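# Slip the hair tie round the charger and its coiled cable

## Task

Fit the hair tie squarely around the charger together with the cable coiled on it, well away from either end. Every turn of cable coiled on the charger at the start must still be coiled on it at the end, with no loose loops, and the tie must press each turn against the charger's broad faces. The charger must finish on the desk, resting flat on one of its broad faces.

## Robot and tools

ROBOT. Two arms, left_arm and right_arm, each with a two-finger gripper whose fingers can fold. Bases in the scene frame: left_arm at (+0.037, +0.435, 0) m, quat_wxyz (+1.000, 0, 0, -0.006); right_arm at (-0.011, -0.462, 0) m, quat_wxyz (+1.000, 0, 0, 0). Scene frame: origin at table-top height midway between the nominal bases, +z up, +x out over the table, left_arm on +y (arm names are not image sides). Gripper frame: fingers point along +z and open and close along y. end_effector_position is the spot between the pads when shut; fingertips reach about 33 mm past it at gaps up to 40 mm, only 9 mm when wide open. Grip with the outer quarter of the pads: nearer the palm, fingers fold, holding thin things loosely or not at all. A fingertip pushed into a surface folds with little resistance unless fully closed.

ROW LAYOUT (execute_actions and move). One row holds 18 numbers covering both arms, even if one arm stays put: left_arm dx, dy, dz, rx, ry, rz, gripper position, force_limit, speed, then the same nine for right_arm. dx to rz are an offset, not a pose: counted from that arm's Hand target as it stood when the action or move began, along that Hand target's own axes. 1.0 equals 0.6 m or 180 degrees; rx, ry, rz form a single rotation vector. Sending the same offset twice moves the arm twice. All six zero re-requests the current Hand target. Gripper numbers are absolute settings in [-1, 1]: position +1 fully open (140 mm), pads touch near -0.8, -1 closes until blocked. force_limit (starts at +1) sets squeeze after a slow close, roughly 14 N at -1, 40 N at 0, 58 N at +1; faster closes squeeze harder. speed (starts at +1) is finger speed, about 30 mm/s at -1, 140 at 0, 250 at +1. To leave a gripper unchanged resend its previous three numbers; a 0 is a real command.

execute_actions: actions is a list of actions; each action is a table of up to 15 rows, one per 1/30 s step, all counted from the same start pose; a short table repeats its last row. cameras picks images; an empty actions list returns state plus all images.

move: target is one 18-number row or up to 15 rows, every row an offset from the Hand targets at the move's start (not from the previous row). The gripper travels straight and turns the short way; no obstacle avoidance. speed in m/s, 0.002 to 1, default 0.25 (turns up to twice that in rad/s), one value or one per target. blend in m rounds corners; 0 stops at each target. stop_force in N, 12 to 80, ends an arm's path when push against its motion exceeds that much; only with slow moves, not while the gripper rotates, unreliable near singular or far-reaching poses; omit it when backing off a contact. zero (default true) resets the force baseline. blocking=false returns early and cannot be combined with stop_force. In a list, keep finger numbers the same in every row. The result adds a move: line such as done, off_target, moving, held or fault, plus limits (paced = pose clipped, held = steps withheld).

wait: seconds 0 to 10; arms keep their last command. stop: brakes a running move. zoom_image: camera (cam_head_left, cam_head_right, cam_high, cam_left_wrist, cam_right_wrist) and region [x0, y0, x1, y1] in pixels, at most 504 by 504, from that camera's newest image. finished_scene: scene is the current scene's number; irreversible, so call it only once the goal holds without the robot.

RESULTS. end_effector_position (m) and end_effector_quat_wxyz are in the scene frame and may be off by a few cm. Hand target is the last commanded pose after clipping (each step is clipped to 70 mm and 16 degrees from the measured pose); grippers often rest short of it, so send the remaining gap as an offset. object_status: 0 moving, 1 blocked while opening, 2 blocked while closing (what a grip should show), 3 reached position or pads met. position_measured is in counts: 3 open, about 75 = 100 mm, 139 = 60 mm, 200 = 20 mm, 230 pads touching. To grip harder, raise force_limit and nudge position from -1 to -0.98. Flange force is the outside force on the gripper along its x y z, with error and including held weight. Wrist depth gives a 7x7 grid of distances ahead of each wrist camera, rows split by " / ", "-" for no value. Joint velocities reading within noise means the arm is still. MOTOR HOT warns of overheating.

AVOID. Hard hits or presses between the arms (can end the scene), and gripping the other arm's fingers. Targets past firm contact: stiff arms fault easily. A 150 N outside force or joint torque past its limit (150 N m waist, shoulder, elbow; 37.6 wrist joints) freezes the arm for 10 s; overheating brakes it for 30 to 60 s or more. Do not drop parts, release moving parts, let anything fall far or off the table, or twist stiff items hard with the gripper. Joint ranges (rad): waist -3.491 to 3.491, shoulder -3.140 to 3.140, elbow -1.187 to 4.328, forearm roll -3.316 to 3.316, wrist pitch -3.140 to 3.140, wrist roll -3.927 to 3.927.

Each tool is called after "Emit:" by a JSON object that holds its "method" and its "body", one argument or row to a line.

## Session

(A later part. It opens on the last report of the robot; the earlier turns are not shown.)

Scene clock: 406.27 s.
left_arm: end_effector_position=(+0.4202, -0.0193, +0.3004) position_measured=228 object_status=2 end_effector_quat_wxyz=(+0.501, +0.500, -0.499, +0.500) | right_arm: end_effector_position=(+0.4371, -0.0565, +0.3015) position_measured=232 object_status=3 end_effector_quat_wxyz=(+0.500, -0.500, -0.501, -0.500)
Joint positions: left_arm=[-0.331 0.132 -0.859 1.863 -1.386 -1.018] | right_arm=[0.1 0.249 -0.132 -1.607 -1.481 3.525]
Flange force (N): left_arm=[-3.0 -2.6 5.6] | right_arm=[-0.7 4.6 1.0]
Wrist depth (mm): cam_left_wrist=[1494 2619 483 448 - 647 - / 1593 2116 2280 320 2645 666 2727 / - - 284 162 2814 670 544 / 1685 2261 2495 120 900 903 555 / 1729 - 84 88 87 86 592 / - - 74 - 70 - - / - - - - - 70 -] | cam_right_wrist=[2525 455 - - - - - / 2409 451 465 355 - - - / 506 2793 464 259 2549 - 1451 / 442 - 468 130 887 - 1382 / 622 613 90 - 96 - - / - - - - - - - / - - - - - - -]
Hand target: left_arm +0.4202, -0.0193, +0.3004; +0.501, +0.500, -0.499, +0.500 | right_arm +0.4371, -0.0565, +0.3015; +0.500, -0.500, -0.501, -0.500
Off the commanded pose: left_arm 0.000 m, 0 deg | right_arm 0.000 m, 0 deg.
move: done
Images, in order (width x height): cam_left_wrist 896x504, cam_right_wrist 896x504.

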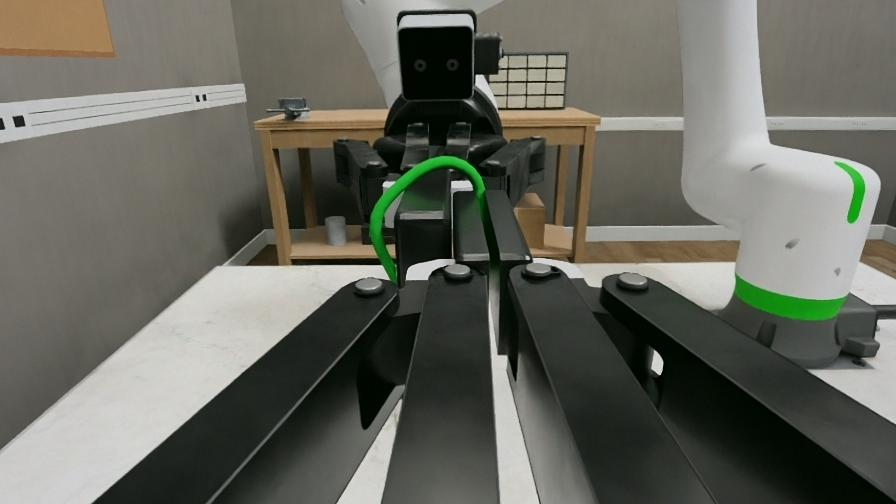

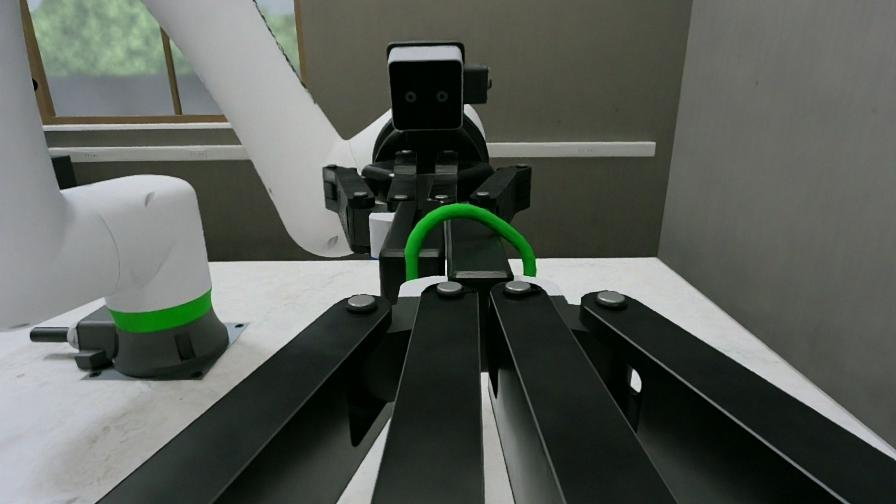

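Emit:
{"method": "move", "body": {
  "target": [0,0.0097,0,0,0,0,-0.72,0.2,-0.8,0,0,0,0,0,0,-1,0.2,-0.8],
  "speed": 0.03,
  "cameras": ["cam_left_wrist","cam_right_wrist"]
}}

Emit:
{"method": "move", "body": {
  "target": [-0.015,0,0,0,0,0,-0.72,0.2,-0.8,0,0,0,0,0,0,-1,0.2,-0.8],
  "speed": 0.03,
  "cameras": ["cam_left_wrist","cam_right_wrist"]
}}

Scene clock: 414.40 s.
left_arm: end_effector_position=(+0.4144, -0.0193, +0.3004) position_measured=219 object_status=3 end_effector_quat_wxyz=(+0.501, +0.500, -0.499, +0.500) | right_arm: end_effector_position=(+0.4371, -0.0565, +0.3015) position_measured=232 object_status=3 end_effector_quat_wxyz=(+0.500, -0.500, -0.501, -0.500)
Joint positions: left_arm=[-0.338 0.12 -0.873 1.869 -1.383 -1.02] | right_arm=[0.1 0.249 -0.132 -1.607 -1.481 3.525]
Flange force (N): left_arm=[-2.6 -1.5 4.7] | right_arm=[-1.6 4.6 1.2]
Wrist depth (mm): cam_left_wrist=[1565 - 438 450 4336 650 - / 1297 2150 2242 321 2593 666 - / - - 244 166 2755 663 538 / 1574 - 2427 131 131 680 555 / - - 89 83 87 86 594 / - - 73 - 70 78 - / - - 74 - - 72 -] | cam_right_wrist=[- 458 2068 - 1959 - 1467 / 2885 461 481 363 - - 1527 / 518 616 466 258 3126 - - / 476 593 468 123 - - - / 616 611 89 - 94 - - / - - - - - - - / - - - - - - -]
Hand target: left_arm +0.4144, -0.0193, +0.3004; +0.501, +0.500, -0.499, +0.500 | right_arm +0.4371, -0.0565, +0.3015; +0.500, -0.500, -0.501, -0.500
Off the commanded pose: left_arm 0.000 m, 0 deg | right_arm 0.000 m, 0 deg.
move: done
Images, in order (width x height): cam_left_wrist 896x504, cam_right_wrist 896x504.

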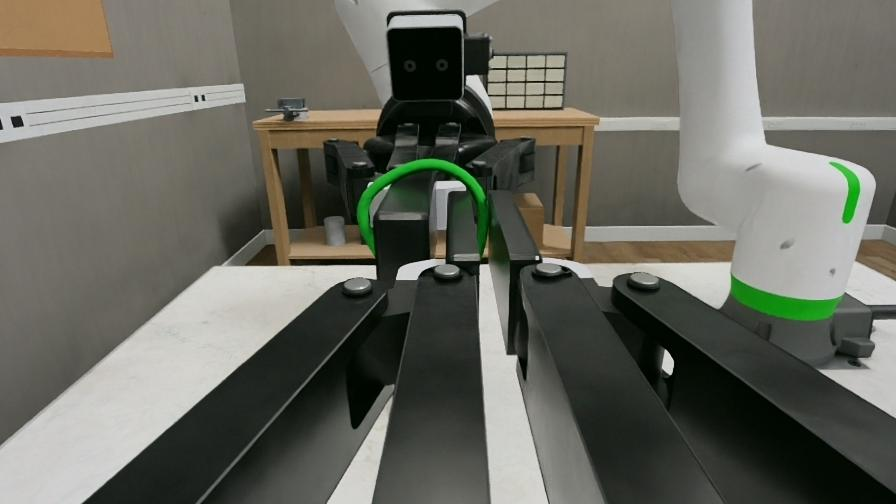

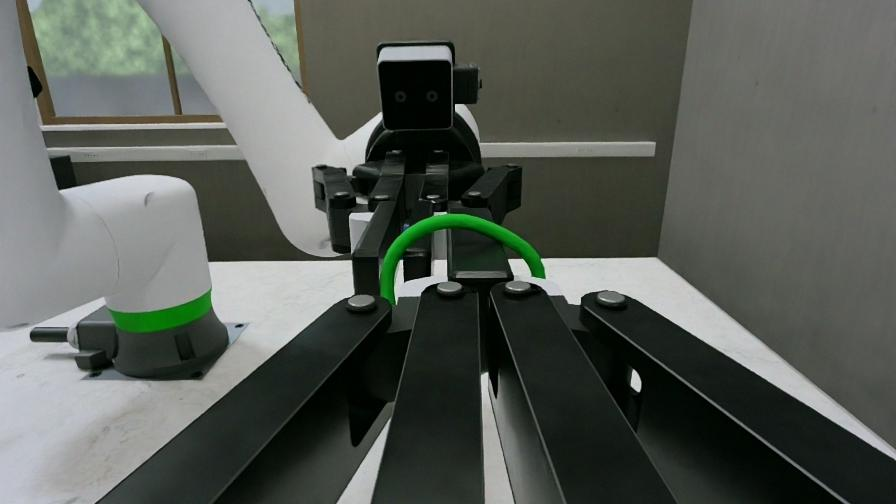

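Scene clock: 415.13 s.
left_arm: end_effector_position=(+0.4144, -0.0193, +0.2914) position_measured=219 object_status=3 end_effector_quat_wxyz=(+0.501, +0.500, -0.499, +0.500) | right_arm: end_effector_position=(+0.4371, -0.0565, +0.3015) position_measured=232 object_status=3 end_effector_quat_wxyz=(+0.500, -0.500, -0.501, -0.500)
Joint positions: left_arm=[-0.34 0.137 -0.879 1.875 -1.389 -1.043] | right_arm=[0.1 0.249 -0.132 -1.607 -1.481 3.525]
Flange force (N): left_arm=[-2.5 -1.3 5.4] | right_arm=[-1.1 4.6 1.3]
Wrist depth (mm): cam_left_wrist=[1538 - - 444 - 631 - / 1729 2519 2320 306 2593 670 3006 / - - 196 162 3266 671 533 / 1837 - 2699 131 131 816 557 / 1707 - 89 83 87 86 589 / - - 73 - 70 78 - / - - 74 - - 72 -] | cam_right_wrist=[- 457 - - - - - / 2431 471 468 364 - - - / 553 578 465 284 - 2206 1451 / 494 560 205 129 912 - - / 630 622 89 - 96 - - / 611 - - - - - - / - - - - - - -]
Hand target: left_arm +0.4144, -0.0193, +0.2914; +0.501, +0.500, -0.499, +0.500 | right_arm +0.4371, -0.0565, +0.3015; +0.500, -0.500, -0.501, -0.500
Off the commanded pose: left_arm 0.000 m, 0 deg | right_arm 0.000 m, 0 deg.
move: done
Images, in order (width x height): cam_left_wrist 896x504, cam_right_wrist 896x504.

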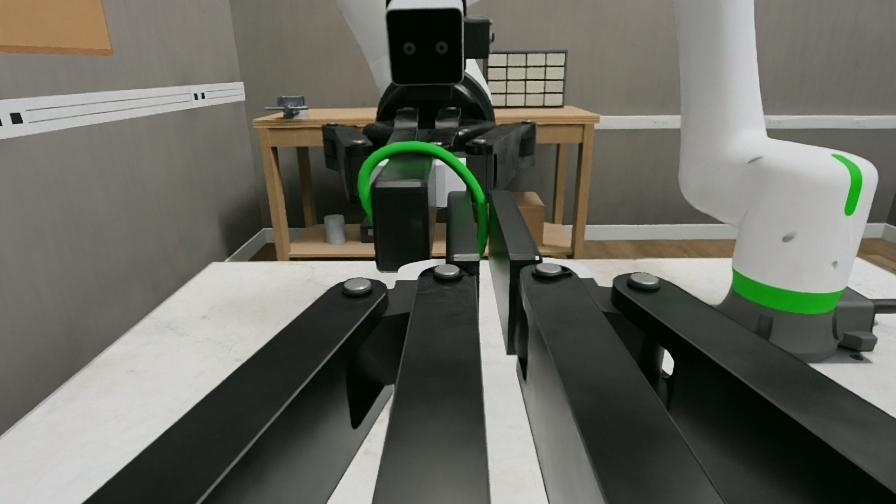

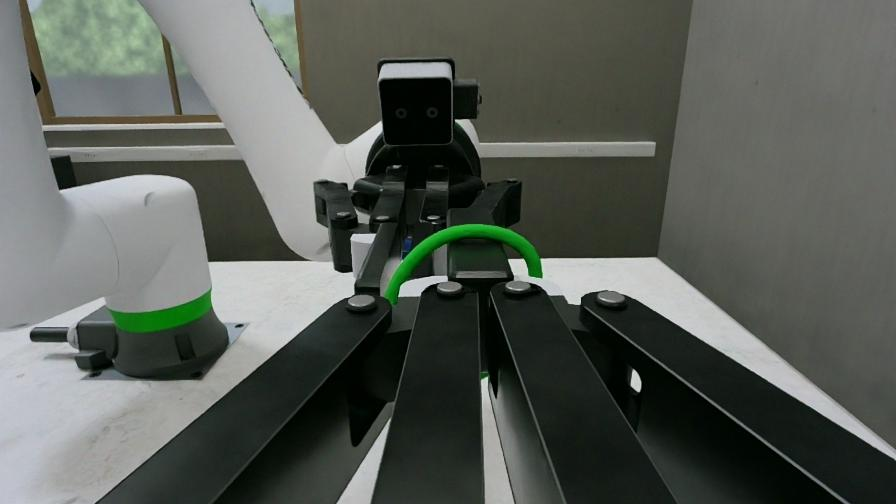

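Emit:
{"method": "move", "body": {
  "target": [0,0,-0.1,0,0,0,-0.72,0.2,-0.8,0,0,0,0,0,0,-1,0.2,-0.8],
  "speed": 0.04,
  "cameras": ["cam_left_wrist","cam_right_wrist"]
}}

Scene clock: 423.60 s.
left_arm: end_effector_position=(+0.4143, +0.0406, +0.2913) position_measured=219 object_status=3 end_effector_quat_wxyz=(+0.501, +0.500, -0.499, +0.500) | right_arm: end_effector_position=(+0.4371, -0.0565, +0.3015) position_measured=232 object_status=3 end_effector_quat_wxyz=(+0.500, -0.500, -0.501, -0.500)
Joint positions: left_arm=[-0.128 0.114 -0.914 1.692 -1.5 -1.031] | right_arm=[0.1 0.249 -0.132 -1.607 -1.481 3.525]
Flange force (N): left_arm=[-2.0 -2.1 5.9] | right_arm=[-1.1 4.5 0.7]
Wrist depth (mm): cam_left_wrist=[1674 - - 501 - 685 - / 1674 2645 2519 362 2699 729 - / - - 2362 189 2320 665 592 / - - 2727 123 131 658 631 / 1593 - 89 83 87 91 652 / - - 73 - 70 78 - / - - 74 - - 72 -] | cam_right_wrist=[- 491 - - 2501 - - / 2525 518 518 437 2324 - - / 518 2574 520 320 2793 - 1545 / 436 609 884 123 858 - - / 524 612 89 - 96 - - / 573 - - - - - - / - - - - - - -]
Hand target: left_arm +0.4143, +0.0407, +0.2913; +0.501, +0.500, -0.499, +0.500 | right_arm +0.4371, -0.0565, +0.3015; +0.500, -0.500, -0.501, -0.500
Off the commanded pose: left_arm 0.000 m, 0 deg | right_arm 0.000 m, 0 deg.
move: done
Images, in order (width x height): cam_left_wrist 896x504, cam_right_wrist 896x504.

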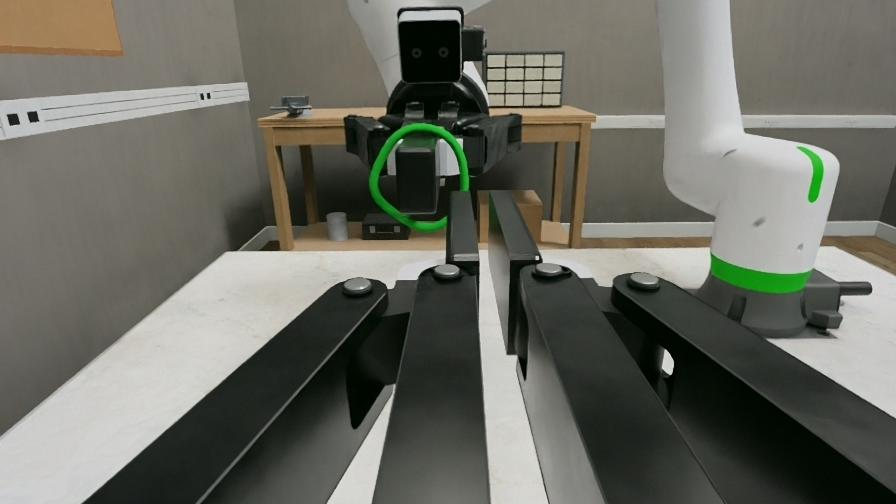

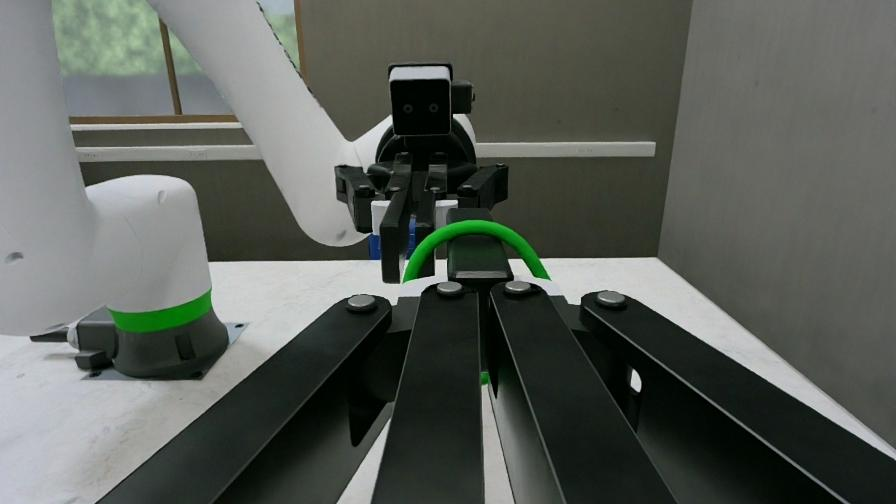

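Emit:
{"method": "move", "body": {
  "target": [0,0,-0.1,0,0,0,-0.72,0.2,-0.8,0,0,0,0,0,0,-0.4,-0.5,-0.8],
  "speed": 0.1,
  "cameras": ["cam_right_wrist"]
}}

Emit:
{"method": "move", "body": {
  "target": [0,0,0,0,0,0,-0.72,0.2,-0.8,0,0,0,0,0,0,-0.15,-0.5,-0.8],
  "cameras": ["cam_right_wrist"]
}}

Emit:
{"method": "move", "body": {
  "target": [0,0,0,0,0,0,-0.72,0.2,-0.8,0,0,0,0,0,0,0.05,-0.5,-0.8],
  "cameras": ["cam_left_wrist","cam_right_wrist"]
}}

Scene clock: 447.47 s.
left_arm: end_effector_position=(+0.4143, +0.1006, +0.2912) position_measured=219 object_status=3 end_effector_quat_wxyz=(+0.501, +0.500, -0.499, +0.500) | right_arm: end_effector_position=(+0.4371, -0.0565, +0.3015) position_measured=179 object_status=3 end_effector_quat_wxyz=(+0.500, -0.500, -0.501, -0.500)
Joint positions: left_arm=[0.096 0.111 -0.919 1.5 -1.615 -1.03] | right_arm=[0.1 0.249 -0.132 -1.607 -1.481 3.525]
Flange force (N): left_arm=[-1.7 -3.9 5.7] | right_arm=[-1.3 5.1 1.0]
Wrist depth (mm): cam_left_wrist=[1653 - 3187 555 3040 756 - / 1574 2050 2619 397 2699 785 2907 / 1529 - - 252 2543 670 665 / 1837 1729 3435 123 131 698 2814 / - 794 89 83 87 86 - / - - 73 - 70 78 - / - - 74 - - 72 -] | cam_right_wrist=[391 522 526 - - - - / 405 2264 560 487 - - - / 415 619 573 340 - 2344 - / 431 565 878 132 131 2264 1554 / 625 496 93 - 110 95 - / - - - - - - - / - - - - - - -]
Hand target: left_arm +0.4143, +0.1007, +0.2912; +0.501, +0.500, -0.499, +0.500 | right_arm +0.4371, -0.0565, +0.3015; +0.500, -0.500, -0.501, -0.500
Off the commanded pose: left_arm 0.000 m, 0 deg | right_arm 0.000 m, 0 deg.
move: done
Images, in order (width x height): cam_right_wrist 896x504.

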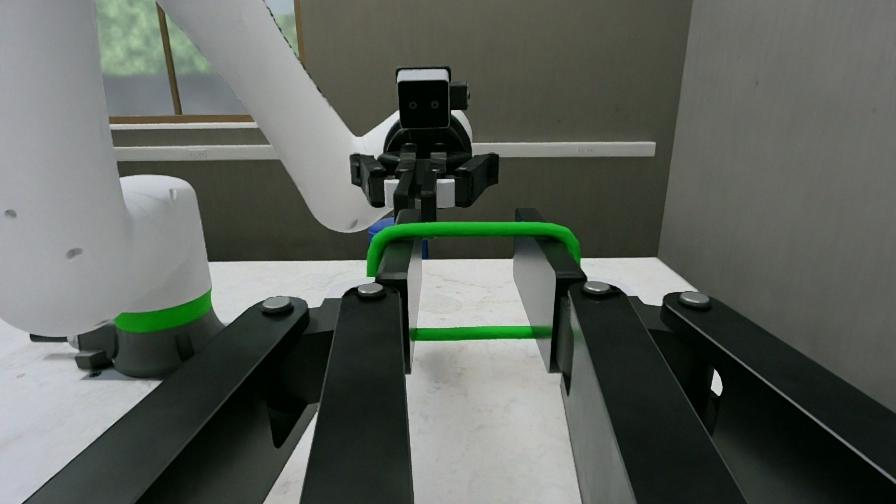

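Scene clock: 448.10 s.
left_arm: end_effector_position=(+0.4143, +0.1007, +0.2912) position_measured=219 object_status=3 end_effector_quat_wxyz=(+0.501, +0.500, -0.499, +0.500) | right_arm: end_effector_position=(+0.4371, -0.0565, +0.3015) position_measured=148 object_status=0 end_effector_quat_wxyz=(+0.500, -0.500, -0.501, -0.500)
Joint positions: left_arm=[0.096 0.111 -0.919 1.5 -1.615 -1.03] | right_arm=[0.1 0.249 -0.132 -1.607 -1.481 3.525]
Flange force (N): left_arm=[-1.8 -2.5 5.7] | right_arm=[-1.7 5.0 0.6]
Wrist depth (mm): cam_left_wrist=[1643 - - 565 3266 762 - / 1603 2116 2133 384 2814 780 - / - 2784 2383 251 3187 678 609 / - - 2699 123 120 696 2844 / 1556 - 89 83 87 86 - / - - 73 - 70 78 - / - - 74 - - 72 -] | cam_right_wrist=[398 522 538 - - - - / 401 - 565 494 - - 1435 / 404 604 573 341 - - 1347 / 422 566 126 252 129 - - / 428 496 101 630 128 94 78 / - - - 567 - - - / - - - 460 - - -]
Hand target: left_arm +0.4143, +0.1007, +0.2912; +0.501, +0.500, -0.499, +0.500 | right_arm +0.4371, -0.0565, +0.3015; +0.500, -0.500, -0.501, -0.500
Off the commanded pose: left_arm 0.000 m, 0 deg | right_arm 0.000 m, 0 deg.
move: done
Images, in order (width x height): cam_right_wrist 896x504.

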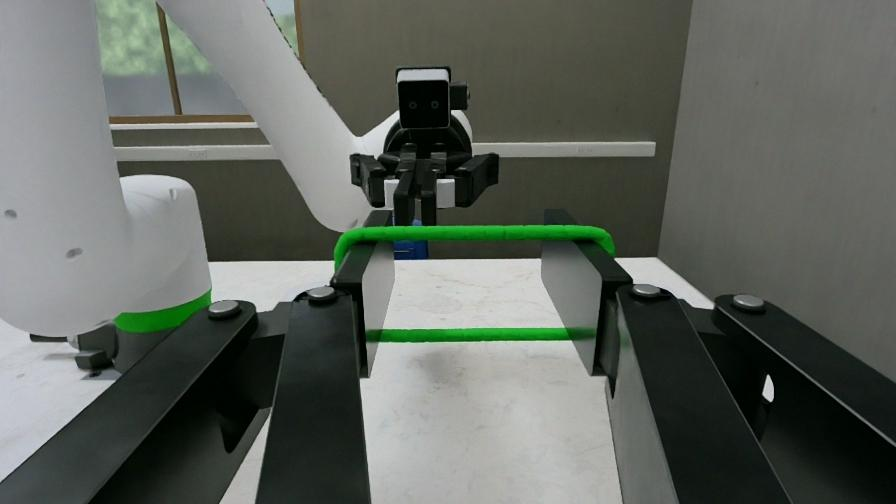

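Scene clock: 448.70 s.
left_arm: end_effector_position=(+0.4143, +0.1007, +0.2912) position_measured=219 object_status=3 end_effector_quat_wxyz=(+0.501, +0.500, -0.499, +0.500) | right_arm: end_effector_position=(+0.4371, -0.0565, +0.3015) position_measured=123 object_status=0 end_effector_quat_wxyz=(+0.500, -0.500, -0.501, -0.500)
Joint positions: left_arm=[0.096 0.111 -0.919 1.5 -1.615 -1.03] | right_arm=[0.1 0.249 -0.132 -1.607 -1.481 3.525]
Flange force (N): left_arm=[-2.7 -4.2 4.6] | right_arm=[-0.9 4.6 0.9]
Wrist depth (mm): cam_left_wrist=[1584 - 2907 558 - 762 2405 / 1547 2362 3076 397 2784 790 3112 / 1503 - 2907 2727 2672 678 656 / 1740 - 2543 123 882 691 870 / 1574 - 89 83 87 91 721 / - - 73 - 70 78 - / - - 74 - - 72 -] | cam_right_wrist=[384 527 545 - - 2118 - / 403 - 567 494 - 2244 - / 415 627 570 370 2679 - - / - 536 127 872 138 - - / - - 106 789 137 96 84 / - - - - - - - / - - - - - - -]
Hand target: left_arm +0.4143, +0.1007, +0.2912; +0.501, +0.500, -0.499, +0.500 | right_arm +0.4371, -0.0565, +0.3015; +0.500, -0.500, -0.501, -0.500
Off the commanded pose: left_arm 0.000 m, 0 deg | right_arm 0.000 m, 0 deg.
move: done
Images, in order (width x height): cam_left_wrist 896x504, cam_right_wrist 896x504.

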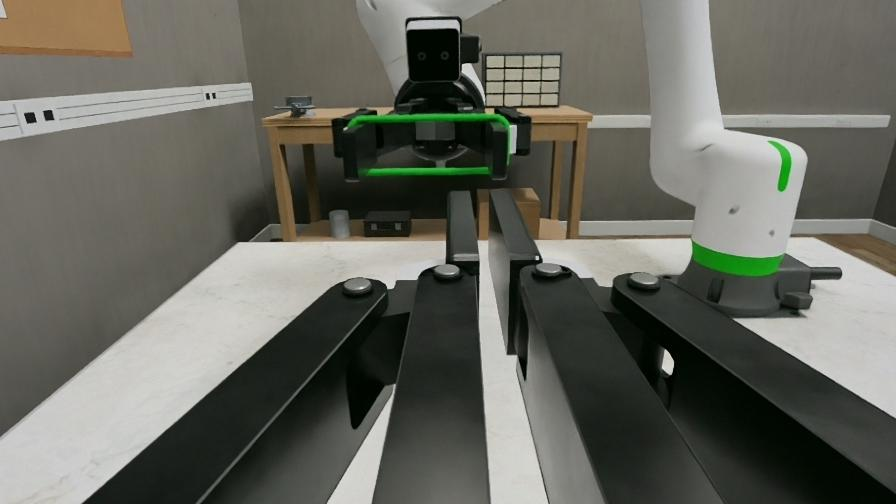

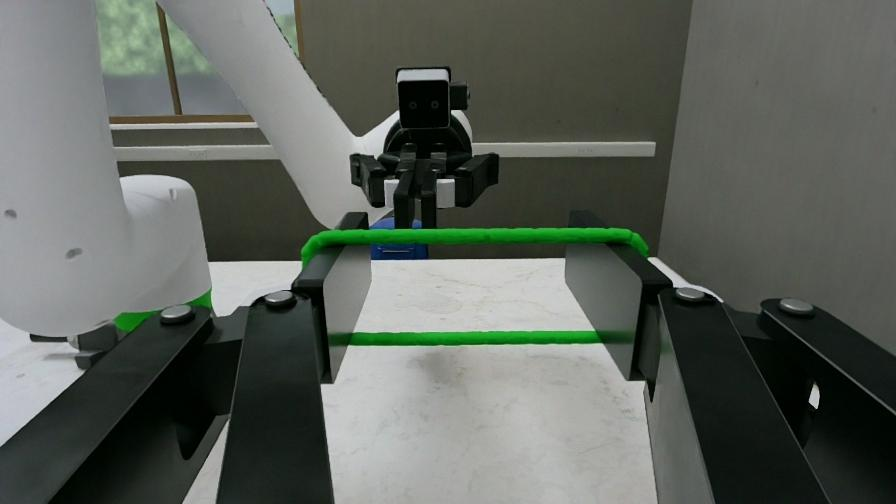

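Emit:
{"method": "move", "body": {
  "target": [0,0,0,0,0,0,-0.72,0.2,-0.8,-0.136,0.0716,-0.739,0,0,0,0.05,-0.5,-0.8],
  "speed": 0.2,
  "cameras": ["cam_right_wrist"]
}}

Emit:
{"method": "move", "body": {
  "target": [-0.31,-0.1163,0.593,0,-0.25,0,0.15,0.2,-0.5,0,0,0,0,0,0,0.05,-0.5,-0.8],
  "speed": 0.2,
  "cameras": ["cam_left_wrist","cam_right_wrist","cam_high"]
}}

Scene clock: 460.67 s.
left_arm: end_effector_position=(+0.4143, +0.1007, +0.2912) position_measured=219 object_status=3 end_effector_quat_wxyz=(+0.501, +0.500, -0.499, +0.500) | right_arm: end_effector_position=(+0.4809, -0.4999, +0.2201) position_measured=123 object_status=3 end_effector_quat_wxyz=(+0.500, -0.500, -0.501, -0.500)
Joint positions: left_arm=[0.096 0.111 -0.919 1.5 -1.615 -1.03] | right_arm=[-0.623 0.729 0.365 -1.319 -2.149 3.581]
Flange force (N): left_arm=[-2.2 -3.9 4.5] | right_arm=[-2.6 5.2 -3.5]
Wrist depth (mm): cam_left_wrist=[1623 - - 891 837 829 2972 / - 1824 2362 2320 2672 806 2939 / - 2619 3435 723 2939 666 624 / - - 2593 123 116 696 2939 / - - 89 83 87 86 - / - - 73 - 70 78 - / - - 74 - - 72 -] | cam_right_wrist=[- 742 948 3548 - - 1435 / 2303 796 965 791 - - - / 2387 983 - - 2431 - 1313 / - 899 144 715 127 729 - / - - 119 560 123 94 84 / - - - 471 - - - / - - - - - - -]
Hand target: left_arm +0.4143, +0.1007, +0.2912; +0.501, +0.500, -0.499, +0.500 | right_arm +0.4809, -0.4999, +0.2201; +0.500, -0.500, -0.501, -0.500
Off the commanded pose: left_arm 0.000 m, 0 deg | right_arm 0.000 m, 0 deg.
move: done
Images, in order (width x height): cam_right_wrist 896x504.

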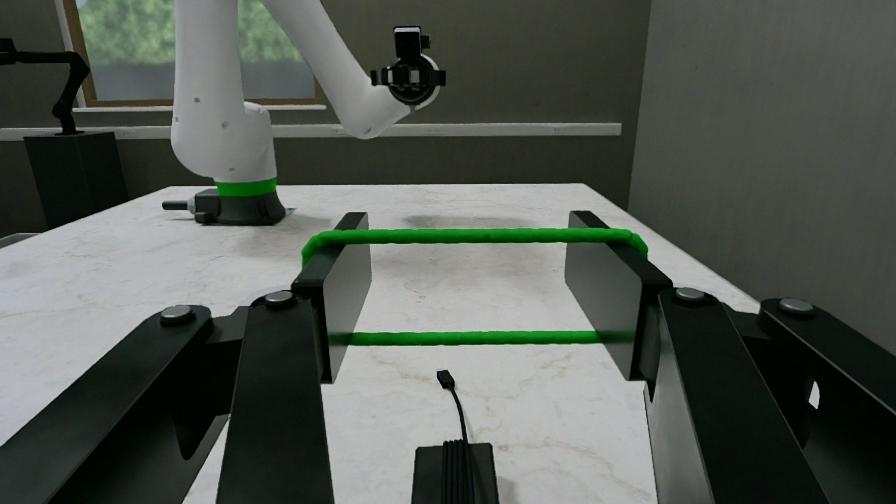

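Scene clock: 463.37 s.
left_arm: end_effector_position=(+0.4840, -0.2554, +0.1056) position_measured=110 object_status=3 end_effector_quat_wxyz=(+0.271, +0.653, -0.653, +0.271) | right_arm: end_effector_position=(+0.4809, -0.4999, +0.2201) position_measured=123 object_status=3 end_effector_quat_wxyz=(+0.500, -0.500, -0.501, -0.500)
Joint positions: left_arm=[-0.669 0.55 -0.123 1.109 -0.662 -0.152] | right_arm=[-0.623 0.729 0.365 -1.319 -2.149 3.581]
Flange force (N): left_arm=[1.9 -3.0 4.8] | right_arm=[-2.2 5.2 -3.5]
Wrist depth (mm): cam_left_wrist=[- - - - - - - / - - 299 259 - 299 - / 286 281 274 246 - - - / - - 134 250 146 119 248 / - 90 124 243 - 91 88 / - 91 112 - - - 74 / - 73 - - 212 - -] | cam_right_wrist=[- - 660 490 - 1716 - / 2244 815 2600 459 2735 - - / 2431 951 - 441 - 1694 1572 / 801 - 127 408 127 2501 1333 / - - 106 - 124 95 84 / - - - - - - - / - - - - 358 - -]
Hand target: left_arm +0.4840, -0.2554, +0.1057; +0.271, +0.653, -0.653, +0.271 | right_arm +0.4809, -0.4999, +0.2201; +0.500, -0.500, -0.501, -0.500
Off the commanded pose: left_arm 0.000 m, 0 deg | right_arm 0.000 m, 0 deg.
move: done
Images, in order (width x height): cam_high 504x504, cam_left_wrist 896x504, cam_right_wrist 896x504.

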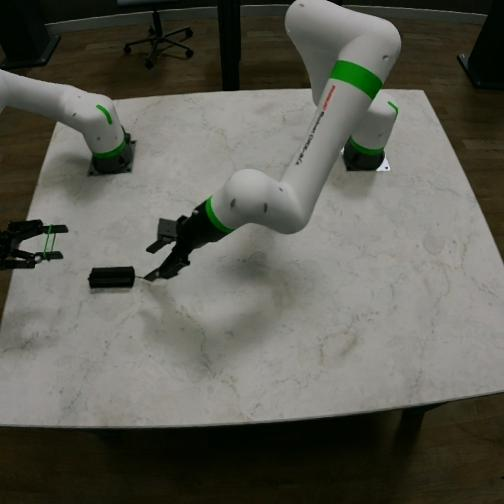

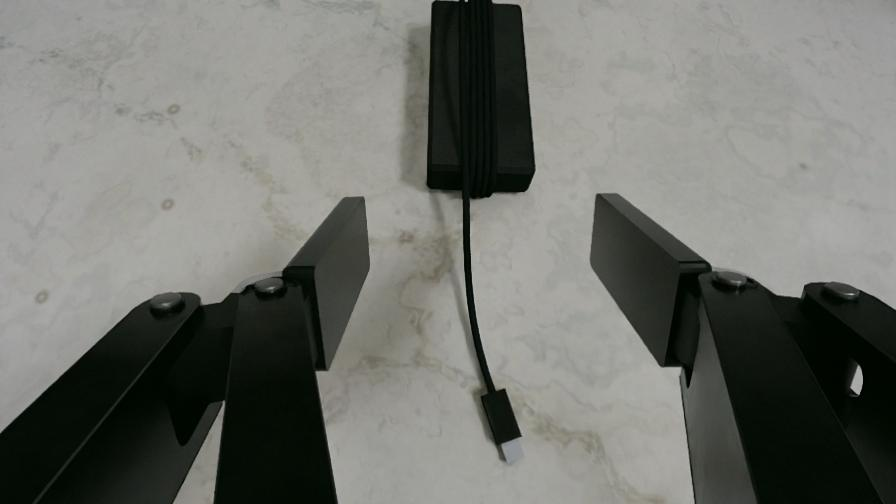

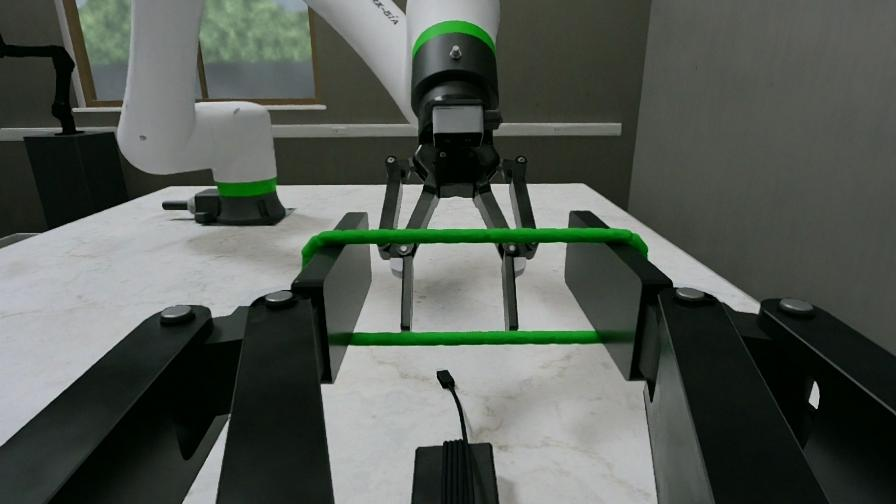

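Emit:
{"method": "move", "body": {
  "target": [0,0.01,0.085,0,0,0,0.15,0.2,-0.5,0,0,0,0,0,0,0.05,-0.5,-0.8],
  "speed": 0.1,
  "cameras": ["cam_left_wrist","cam_right_wrist"]
}}

Scene clock: 485.80 s.
left_arm: end_effector_position=(+0.4780, -0.2915, +0.0697) position_measured=110 object_status=3 end_effector_quat_wxyz=(+0.271, +0.653, -0.653, +0.271) | right_arm: end_effector_position=(+0.4809, -0.4999, +0.2201) position_measured=123 object_status=3 end_effector_quat_wxyz=(+0.500, -0.500, -0.501, -0.500)
Joint positions: left_arm=[-0.732 0.635 -0.086 1.182 -0.598 -0.193] | right_arm=[-0.623 0.729 0.365 -1.319 -2.149 3.581]
Flange force (N): left_arm=[0.3 -0.7 4.5] | right_arm=[-1.6 5.0 -3.1]
Wrist depth (mm): cam_left_wrist=[- - 275 223 273 - - / - 255 - 203 - - - / - - - 195 - - - / - - 125 - 167 118 - / - 90 124 - - 91 88 / - 91 189 - - - 74 / - 73 - - - - -] | cam_right_wrist=[- - 636 483 - - 1435 / 2366 818 3164 448 - - - / 2431 969 1122 430 - - - / 805 - 129 403 138 - 1475 / - - 107 365 137 94 88 / - - - 421 - - - / - - - - - - -]
Hand target: left_arm +0.4780, -0.2915, +0.0696; +0.271, +0.653, -0.653, +0.271 | right_arm +0.4809, -0.4999, +0.2201; +0.500, -0.500, -0.501, -0.500
Off the commanded pose: left_arm 0.000 m, 0 deg | right_arm 0.000 m, 0 deg.
move: done
Images, in order (width x height): cam_left_wrist 896x504, cam_right_wrist 896x504.

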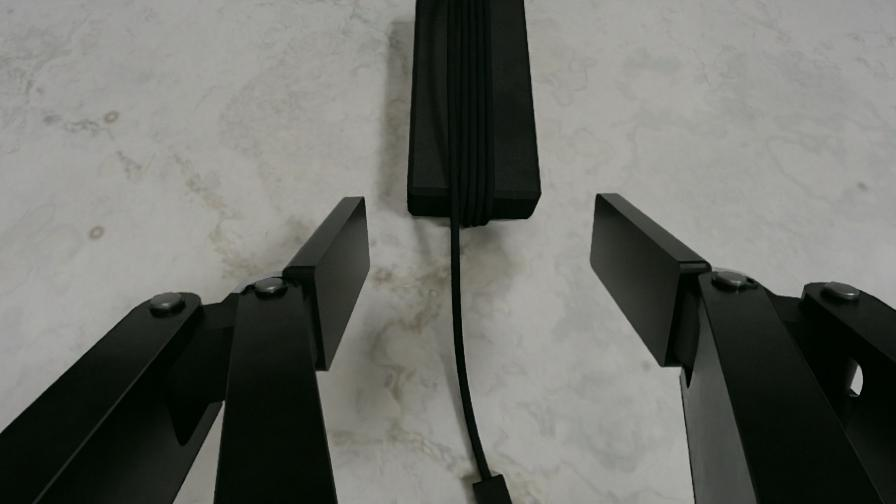

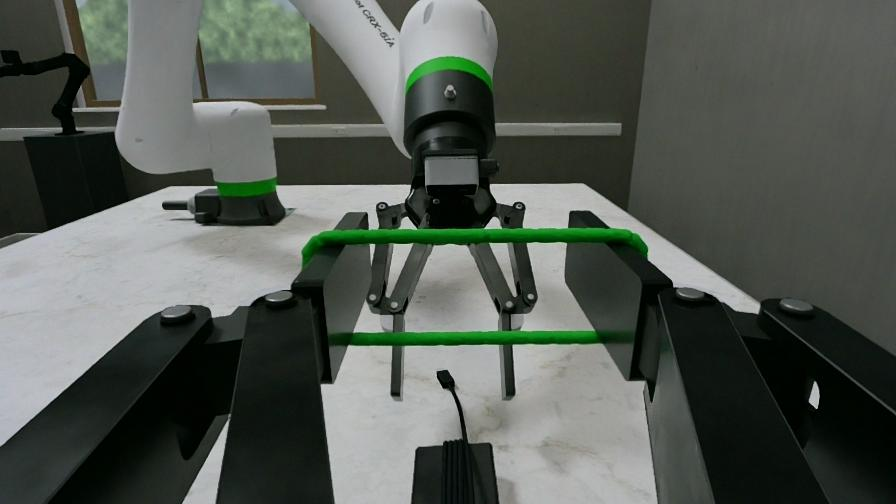

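Emit:
{"method": "move", "body": {
  "target": [
    [0.0224,0.0015,0.05,0,0,0,0.15,0.2,-0.5,0,0,0,0,0,0,0.05,-0.5,-0.8],
    [0.0224,0.0015,0.0883,0,0,0,0.15,0.2,-0.5,0,0,0,0,0,0,0.05,-0.5,-0.8]
  ],
  "speed": [0.08,0.03],
  "cameras": ["cam_left_wrist"]
}}

Scene clock: 496.13 s.
left_arm: end_effector_position=(+0.4771, -0.3385, +0.0418) position_measured=110 object_status=3 end_effector_quat_wxyz=(+0.271, +0.653, -0.653, +0.271) | right_arm: end_effector_position=(+0.4809, -0.4999, +0.2201) position_measured=123 object_status=3 end_effector_quat_wxyz=(+0.500, -0.500, -0.501, -0.500)
Joint positions: left_arm=[-0.786 0.744 0.023 1.194 -0.561 -0.165] | right_arm=[-0.623 0.729 0.365 -1.319 -2.149 3.581]
Flange force (N): left_arm=[0.7 -1.1 4.3] | right_arm=[-1.9 5.1 -3.6]
Wrist depth (mm): cam_left_wrist=[- 232 - 181 - - - / - 218 - 166 - - - / - - - 155 - 199 - / - - 125 151 145 118 187 / - 90 108 172 - 91 88 / - 91 160 - 164 - 74 / - 73 - 152 - - -] | cam_right_wrist=[- 684 631 451 - - - / 2574 962 633 424 - - 1672 / 2431 1085 1099 401 - 1917 1389 / - - 129 387 138 729 - / - 98 107 391 124 94 84 / - - 421 - - - - / - - - - - - -]
Hand target: left_arm +0.4771, -0.3385, +0.0418; +0.271, +0.653, -0.653, +0.271 | right_arm +0.4809, -0.4999, +0.2201; +0.500, -0.500, -0.501, -0.500
Off the commanded pose: left_arm 0.000 m, 0 deg | right_arm 0.000 m, 0 deg.
move: done
Images, in order (width x height): cam_left_wrist 896x504.

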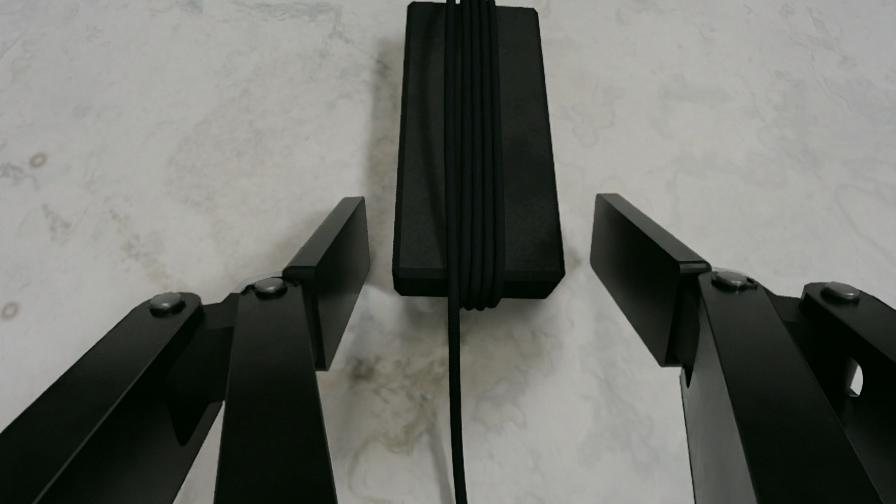

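Emit:
{"method": "move", "body": {
  "target": [0,0,0,0,0,0,-0.98,0.8,-0.8,0,0,0,0,0,0,0.05,-0.5,-0.8],
  "cameras": ["cam_left_wrist"]
}}

Scene clock: 500.97 s.
left_arm: end_effector_position=(+0.4771, -0.3385, +0.0418) position_measured=149 object_status=0 end_effector_quat_wxyz=(+0.271, +0.653, -0.653, +0.271) | right_arm: end_effector_position=(+0.4809, -0.4999, +0.2201) position_measured=123 object_status=3 end_effector_quat_wxyz=(+0.500, -0.500, -0.501, -0.500)
Joint positions: left_arm=[-0.786 0.744 0.023 1.194 -0.561 -0.165] | right_arm=[-0.623 0.729 0.365 -1.319 -2.149 3.581]
Flange force (N): left_arm=[0.0 -0.9 2.2] | right_arm=[-1.8 5.0 -3.7]
Wrist depth (mm): cam_left_wrist=[- 232 232 189 235 227 - / 216 - - 174 213 - - / - 198 - 158 - - - / - 182 133 151 146 102 - / - 87 94 168 126 86 - / - 72 68 - - - 74 / - - - - 154 - -] | cam_right_wrist=[- 698 621 457 - - - / 2454 791 3018 426 - 2574 - / 2454 948 - 395 - - 1382 / - - 127 386 138 789 1467 / - - 107 375 137 94 88 / - - - 352 - - - / - - - 319 - - -]
Hand target: left_arm +0.4771, -0.3385, +0.0418; +0.271, +0.653, -0.653, +0.271 | right_arm +0.4809, -0.4999, +0.2201; +0.500, -0.500, -0.501, -0.500
Off the commanded pose: left_arm 0.000 m, 0 deg | right_arm 0.000 m, 0 deg.
move: done
Images, in order (width x height): cam_left_wrist 896x504.

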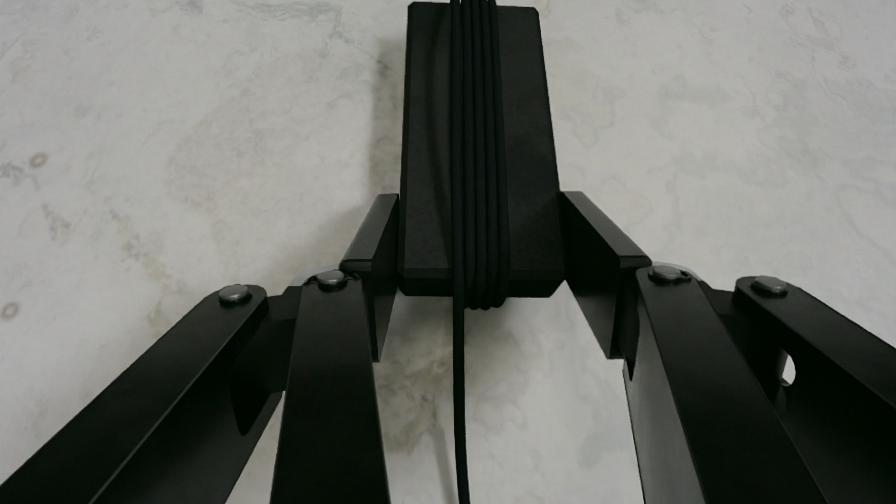

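Emit:
{"method": "move", "body": {
  "target": [
    [0.0177,0,-0.0177,0,0,0,-0.98,1,-0.9,0,0,0,0,0,0,0.05,-0.5,-0.8],
    [0.0474,0,-0.08,0,0.1222,0,-0.98,1,-0.9,0,0,0,0,0,0,0.05,-0.5,-0.8]
  ],
  "speed": 0.06,
  "cameras": ["cam_left_wrist","cam_right_wrist"]
}}

Scene clock: 543.03 s.
left_arm: end_effector_position=(+0.4771, -0.3246, +0.0958) position_measured=149 object_status=2 end_effector_quat_wxyz=(+0.391, +0.590, -0.589, +0.390) | right_arm: end_effector_position=(+0.4809, -0.4999, +0.2201) position_measured=123 object_status=3 end_effector_quat_wxyz=(+0.500, -0.500, -0.501, -0.500)
Joint positions: left_arm=[-0.862 0.682 -0.227 2.064 -0.735 -0.941] | right_arm=[-0.623 0.729 0.365 -1.319 -2.149 3.581]
Flange force (N): left_arm=[-3.9 0.1 5.4] | right_arm=[-2.3 4.9 -3.5]
Wrist depth (mm): cam_left_wrist=[- 1633 2280 184 2083 2755 2383 / 413 - - 169 - - - / - - - 158 - - 329 / - - 113 151 146 263 - / - 87 93 - 126 86 - / - 72 68 - 206 - 74 / - - - - - - -] | cam_right_wrist=[- - 628 - - 2004 - / - - 621 548 - - 1397 / 2477 965 628 462 - 2431 1451 / - - 127 406 127 786 - / - - 107 352 137 94 84 / - - - 267 - - - / - - 360 215 - - -]
Hand target: left_arm +0.4771, -0.3246, +0.0958; +0.391, +0.590, -0.589, +0.390 | right_arm +0.4809, -0.4999, +0.2201; +0.500, -0.500, -0.501, -0.500
Off the commanded pose: left_arm 0.000 m, 0 deg | right_arm 0.000 m, 0 deg.
move: done
Images, in order (width x height): cam_left_wrist 896x504, cam_right_wrist 896x504.

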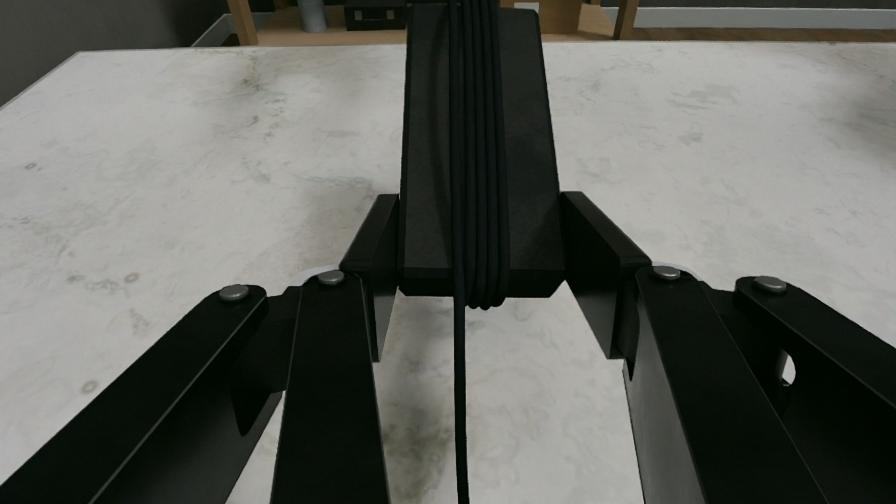

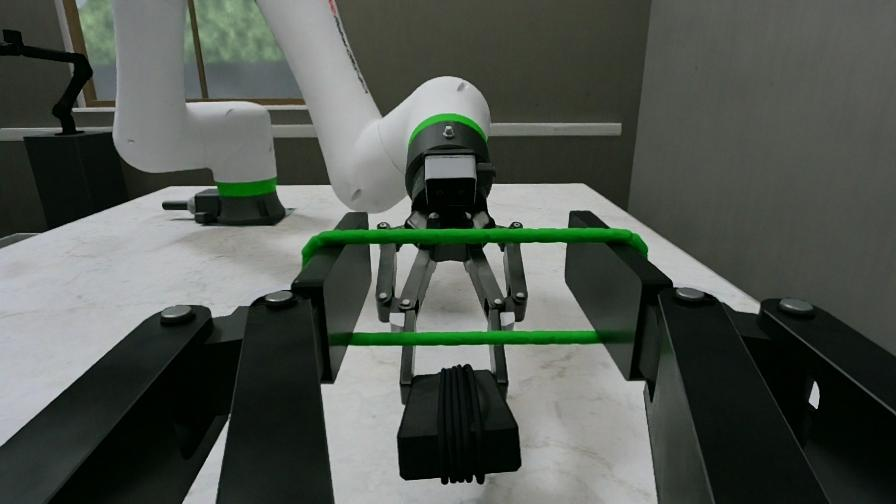

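Emit:
{"method": "move", "body": {
  "target": [0,0,0,0,0,0,-0.98,1,-0.9,-0.108,-0.0035,-0.025,0,-0.1222,0,0.05,-0.5,-0.8],
  "speed": 0.1,
  "cameras": ["cam_left_wrist","cam_right_wrist"]
}}

Scene clock: 565.73 s.
left_arm: end_effector_position=(+0.4771, -0.3246, +0.0958) position_measured=149 object_status=2 end_effector_quat_wxyz=(+0.391, +0.590, -0.589, +0.390) | right_arm: end_effector_position=(+0.4788, -0.5149, +0.1553) position_measured=123 object_status=3 end_effector_quat_wxyz=(-0.396, +0.586, +0.587, +0.395)
Joint positions: left_arm=[-0.862 0.682 -0.227 2.064 -0.735 -0.941] | right_arm=[-0.55 0.622 0.329 -1.007 -1.936 3.652]
Flange force (N): left_arm=[-4.2 0.2 6.5] | right_arm=[-2.0 5.3 -2.8]
Wrist depth (mm): cam_left_wrist=[- 498 2280 185 1917 2619 2320 / - 419 - 171 - 416 - / - 331 - 158 - - - / - 290 122 149 127 - - / - 87 94 225 - 86 - / - 72 72 216 - - 74 / - - - 187 - - -] | cam_right_wrist=[1006 772 - 352 721 687 1601 / - 576 546 327 576 - 1204 / - - - - 435 - 453 / - - 129 208 138 - 392 / - - 107 336 137 94 88 / - - - - - - - / - - - - - - -]
Hand target: left_arm +0.4771, -0.3246, +0.0958; +0.391, +0.590, -0.589, +0.390 | right_arm +0.4788, -0.5149, +0.1553; -0.396, +0.586, +0.587, +0.395
Off the commanded pose: left_arm 0.000 m, 0 deg | right_arm 0.000 m, 0 deg.
move: done
Images, in order (width x height): cam_left_wrist 896x504, cam_right_wrist 896x504.

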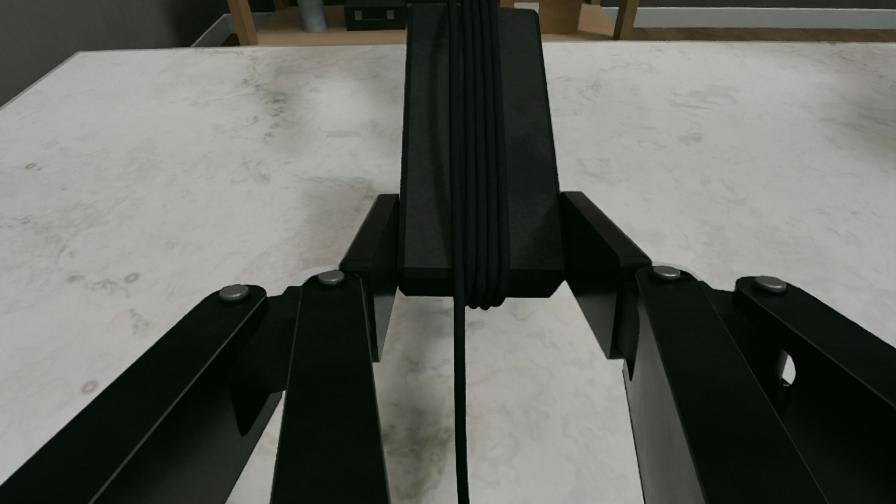

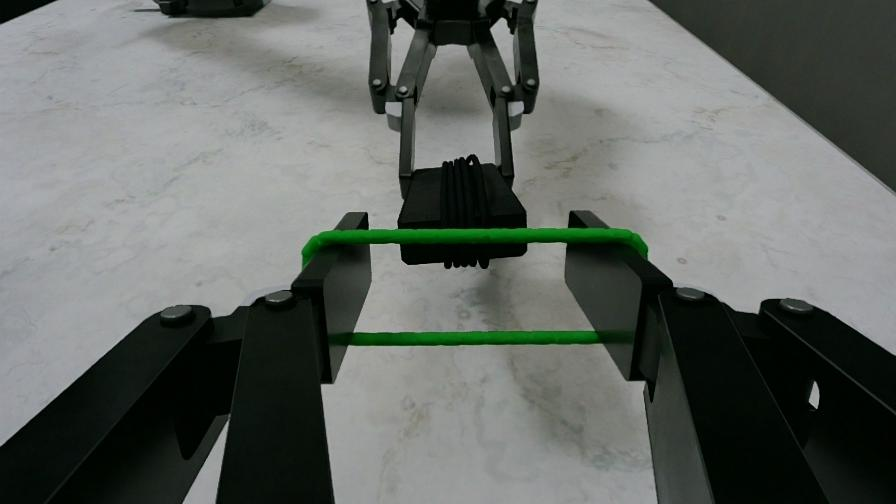

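Emit:
{"method": "move", "body": {
  "target": [0,0,0,0,0,0,-0.98,1,-0.9,-0.0045,0,0.085,0,0,0,0.05,-0.5,-0.8],
  "speed": 0.06,
  "cameras": ["cam_left_wrist","cam_right_wrist"]
}}

Scene clock: 577.70 s.
left_arm: end_effector_position=(+0.4771, -0.3246, +0.0958) position_measured=149 object_status=2 end_effector_quat_wxyz=(+0.391, +0.590, -0.589, +0.390) | right_arm: end_effector_position=(+0.4787, -0.4687, +0.1337) position_measured=123 object_status=3 end_effector_quat_wxyz=(-0.396, +0.586, +0.587, +0.395)
Joint positions: left_arm=[-0.862 0.682 -0.227 2.064 -0.735 -0.941] | right_arm=[-0.486 0.594 0.227 -1.017 -1.846 3.684]
Flange force (N): left_arm=[-4.4 -0.6 6.7] | right_arm=[-2.7 5.1 -1.9]
Wrist depth (mm): cam_left_wrist=[- 1574 2066 190 1812 2593 2593 / 415 401 - 167 - 396 - / 335 331 - 159 - 325 321 / - 280 111 151 127 105 272 / - 90 94 229 128 86 - / - 72 68 216 211 - 74 / - - - - - - -] | cam_right_wrist=[755 - - 299 708 759 - / - - 463 276 476 532 - / - - - 231 412 428 413 / 342 337 127 152 127 - - / - 98 107 159 137 94 93 / - - - 256 - - - / - - - 225 - - -]
Hand target: left_arm +0.4771, -0.3246, +0.0958; +0.391, +0.590, -0.589, +0.390 | right_arm +0.4787, -0.4686, +0.1336; -0.396, +0.586, +0.587, +0.395
Off the commanded pose: left_arm 0.000 m, 0 deg | right_arm 0.000 m, 0 deg.
move: done
Images, in order (width x height): cam_left_wrist 896x504, cam_right_wrist 896x504.

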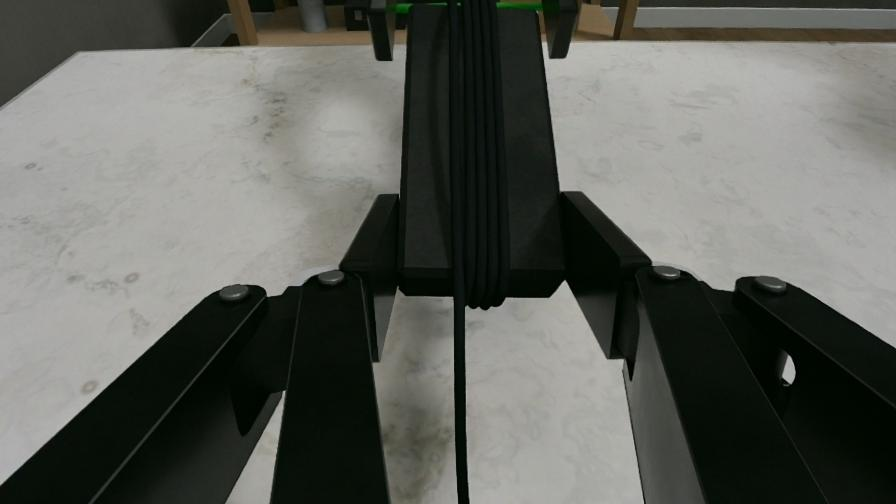

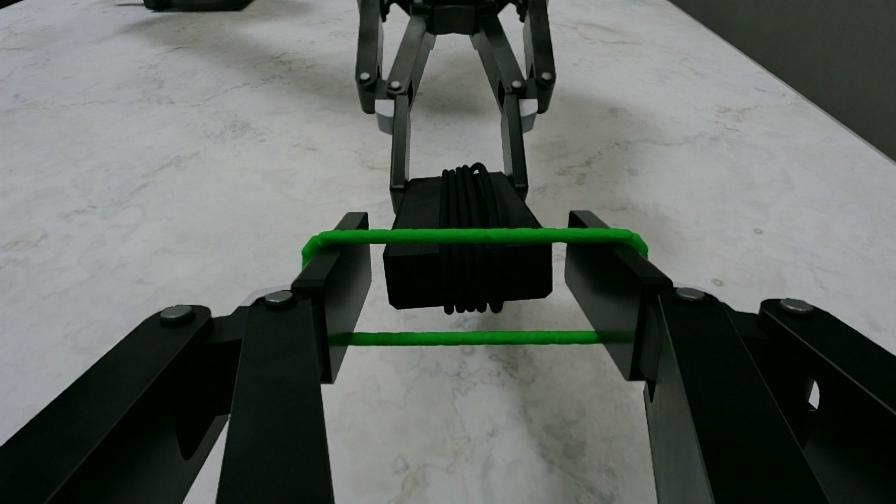

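Emit:
{"method": "zoom_image", "body": {
  "camera": "cam_right_wrist",
  "region": [290, 160, 690, 400]
}}

Scaled by 1.260 from the camera's 896x504 image, which has a finer 1280x720 frame.

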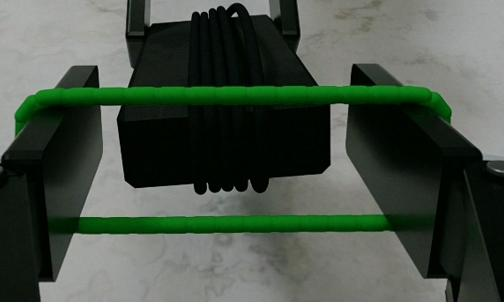

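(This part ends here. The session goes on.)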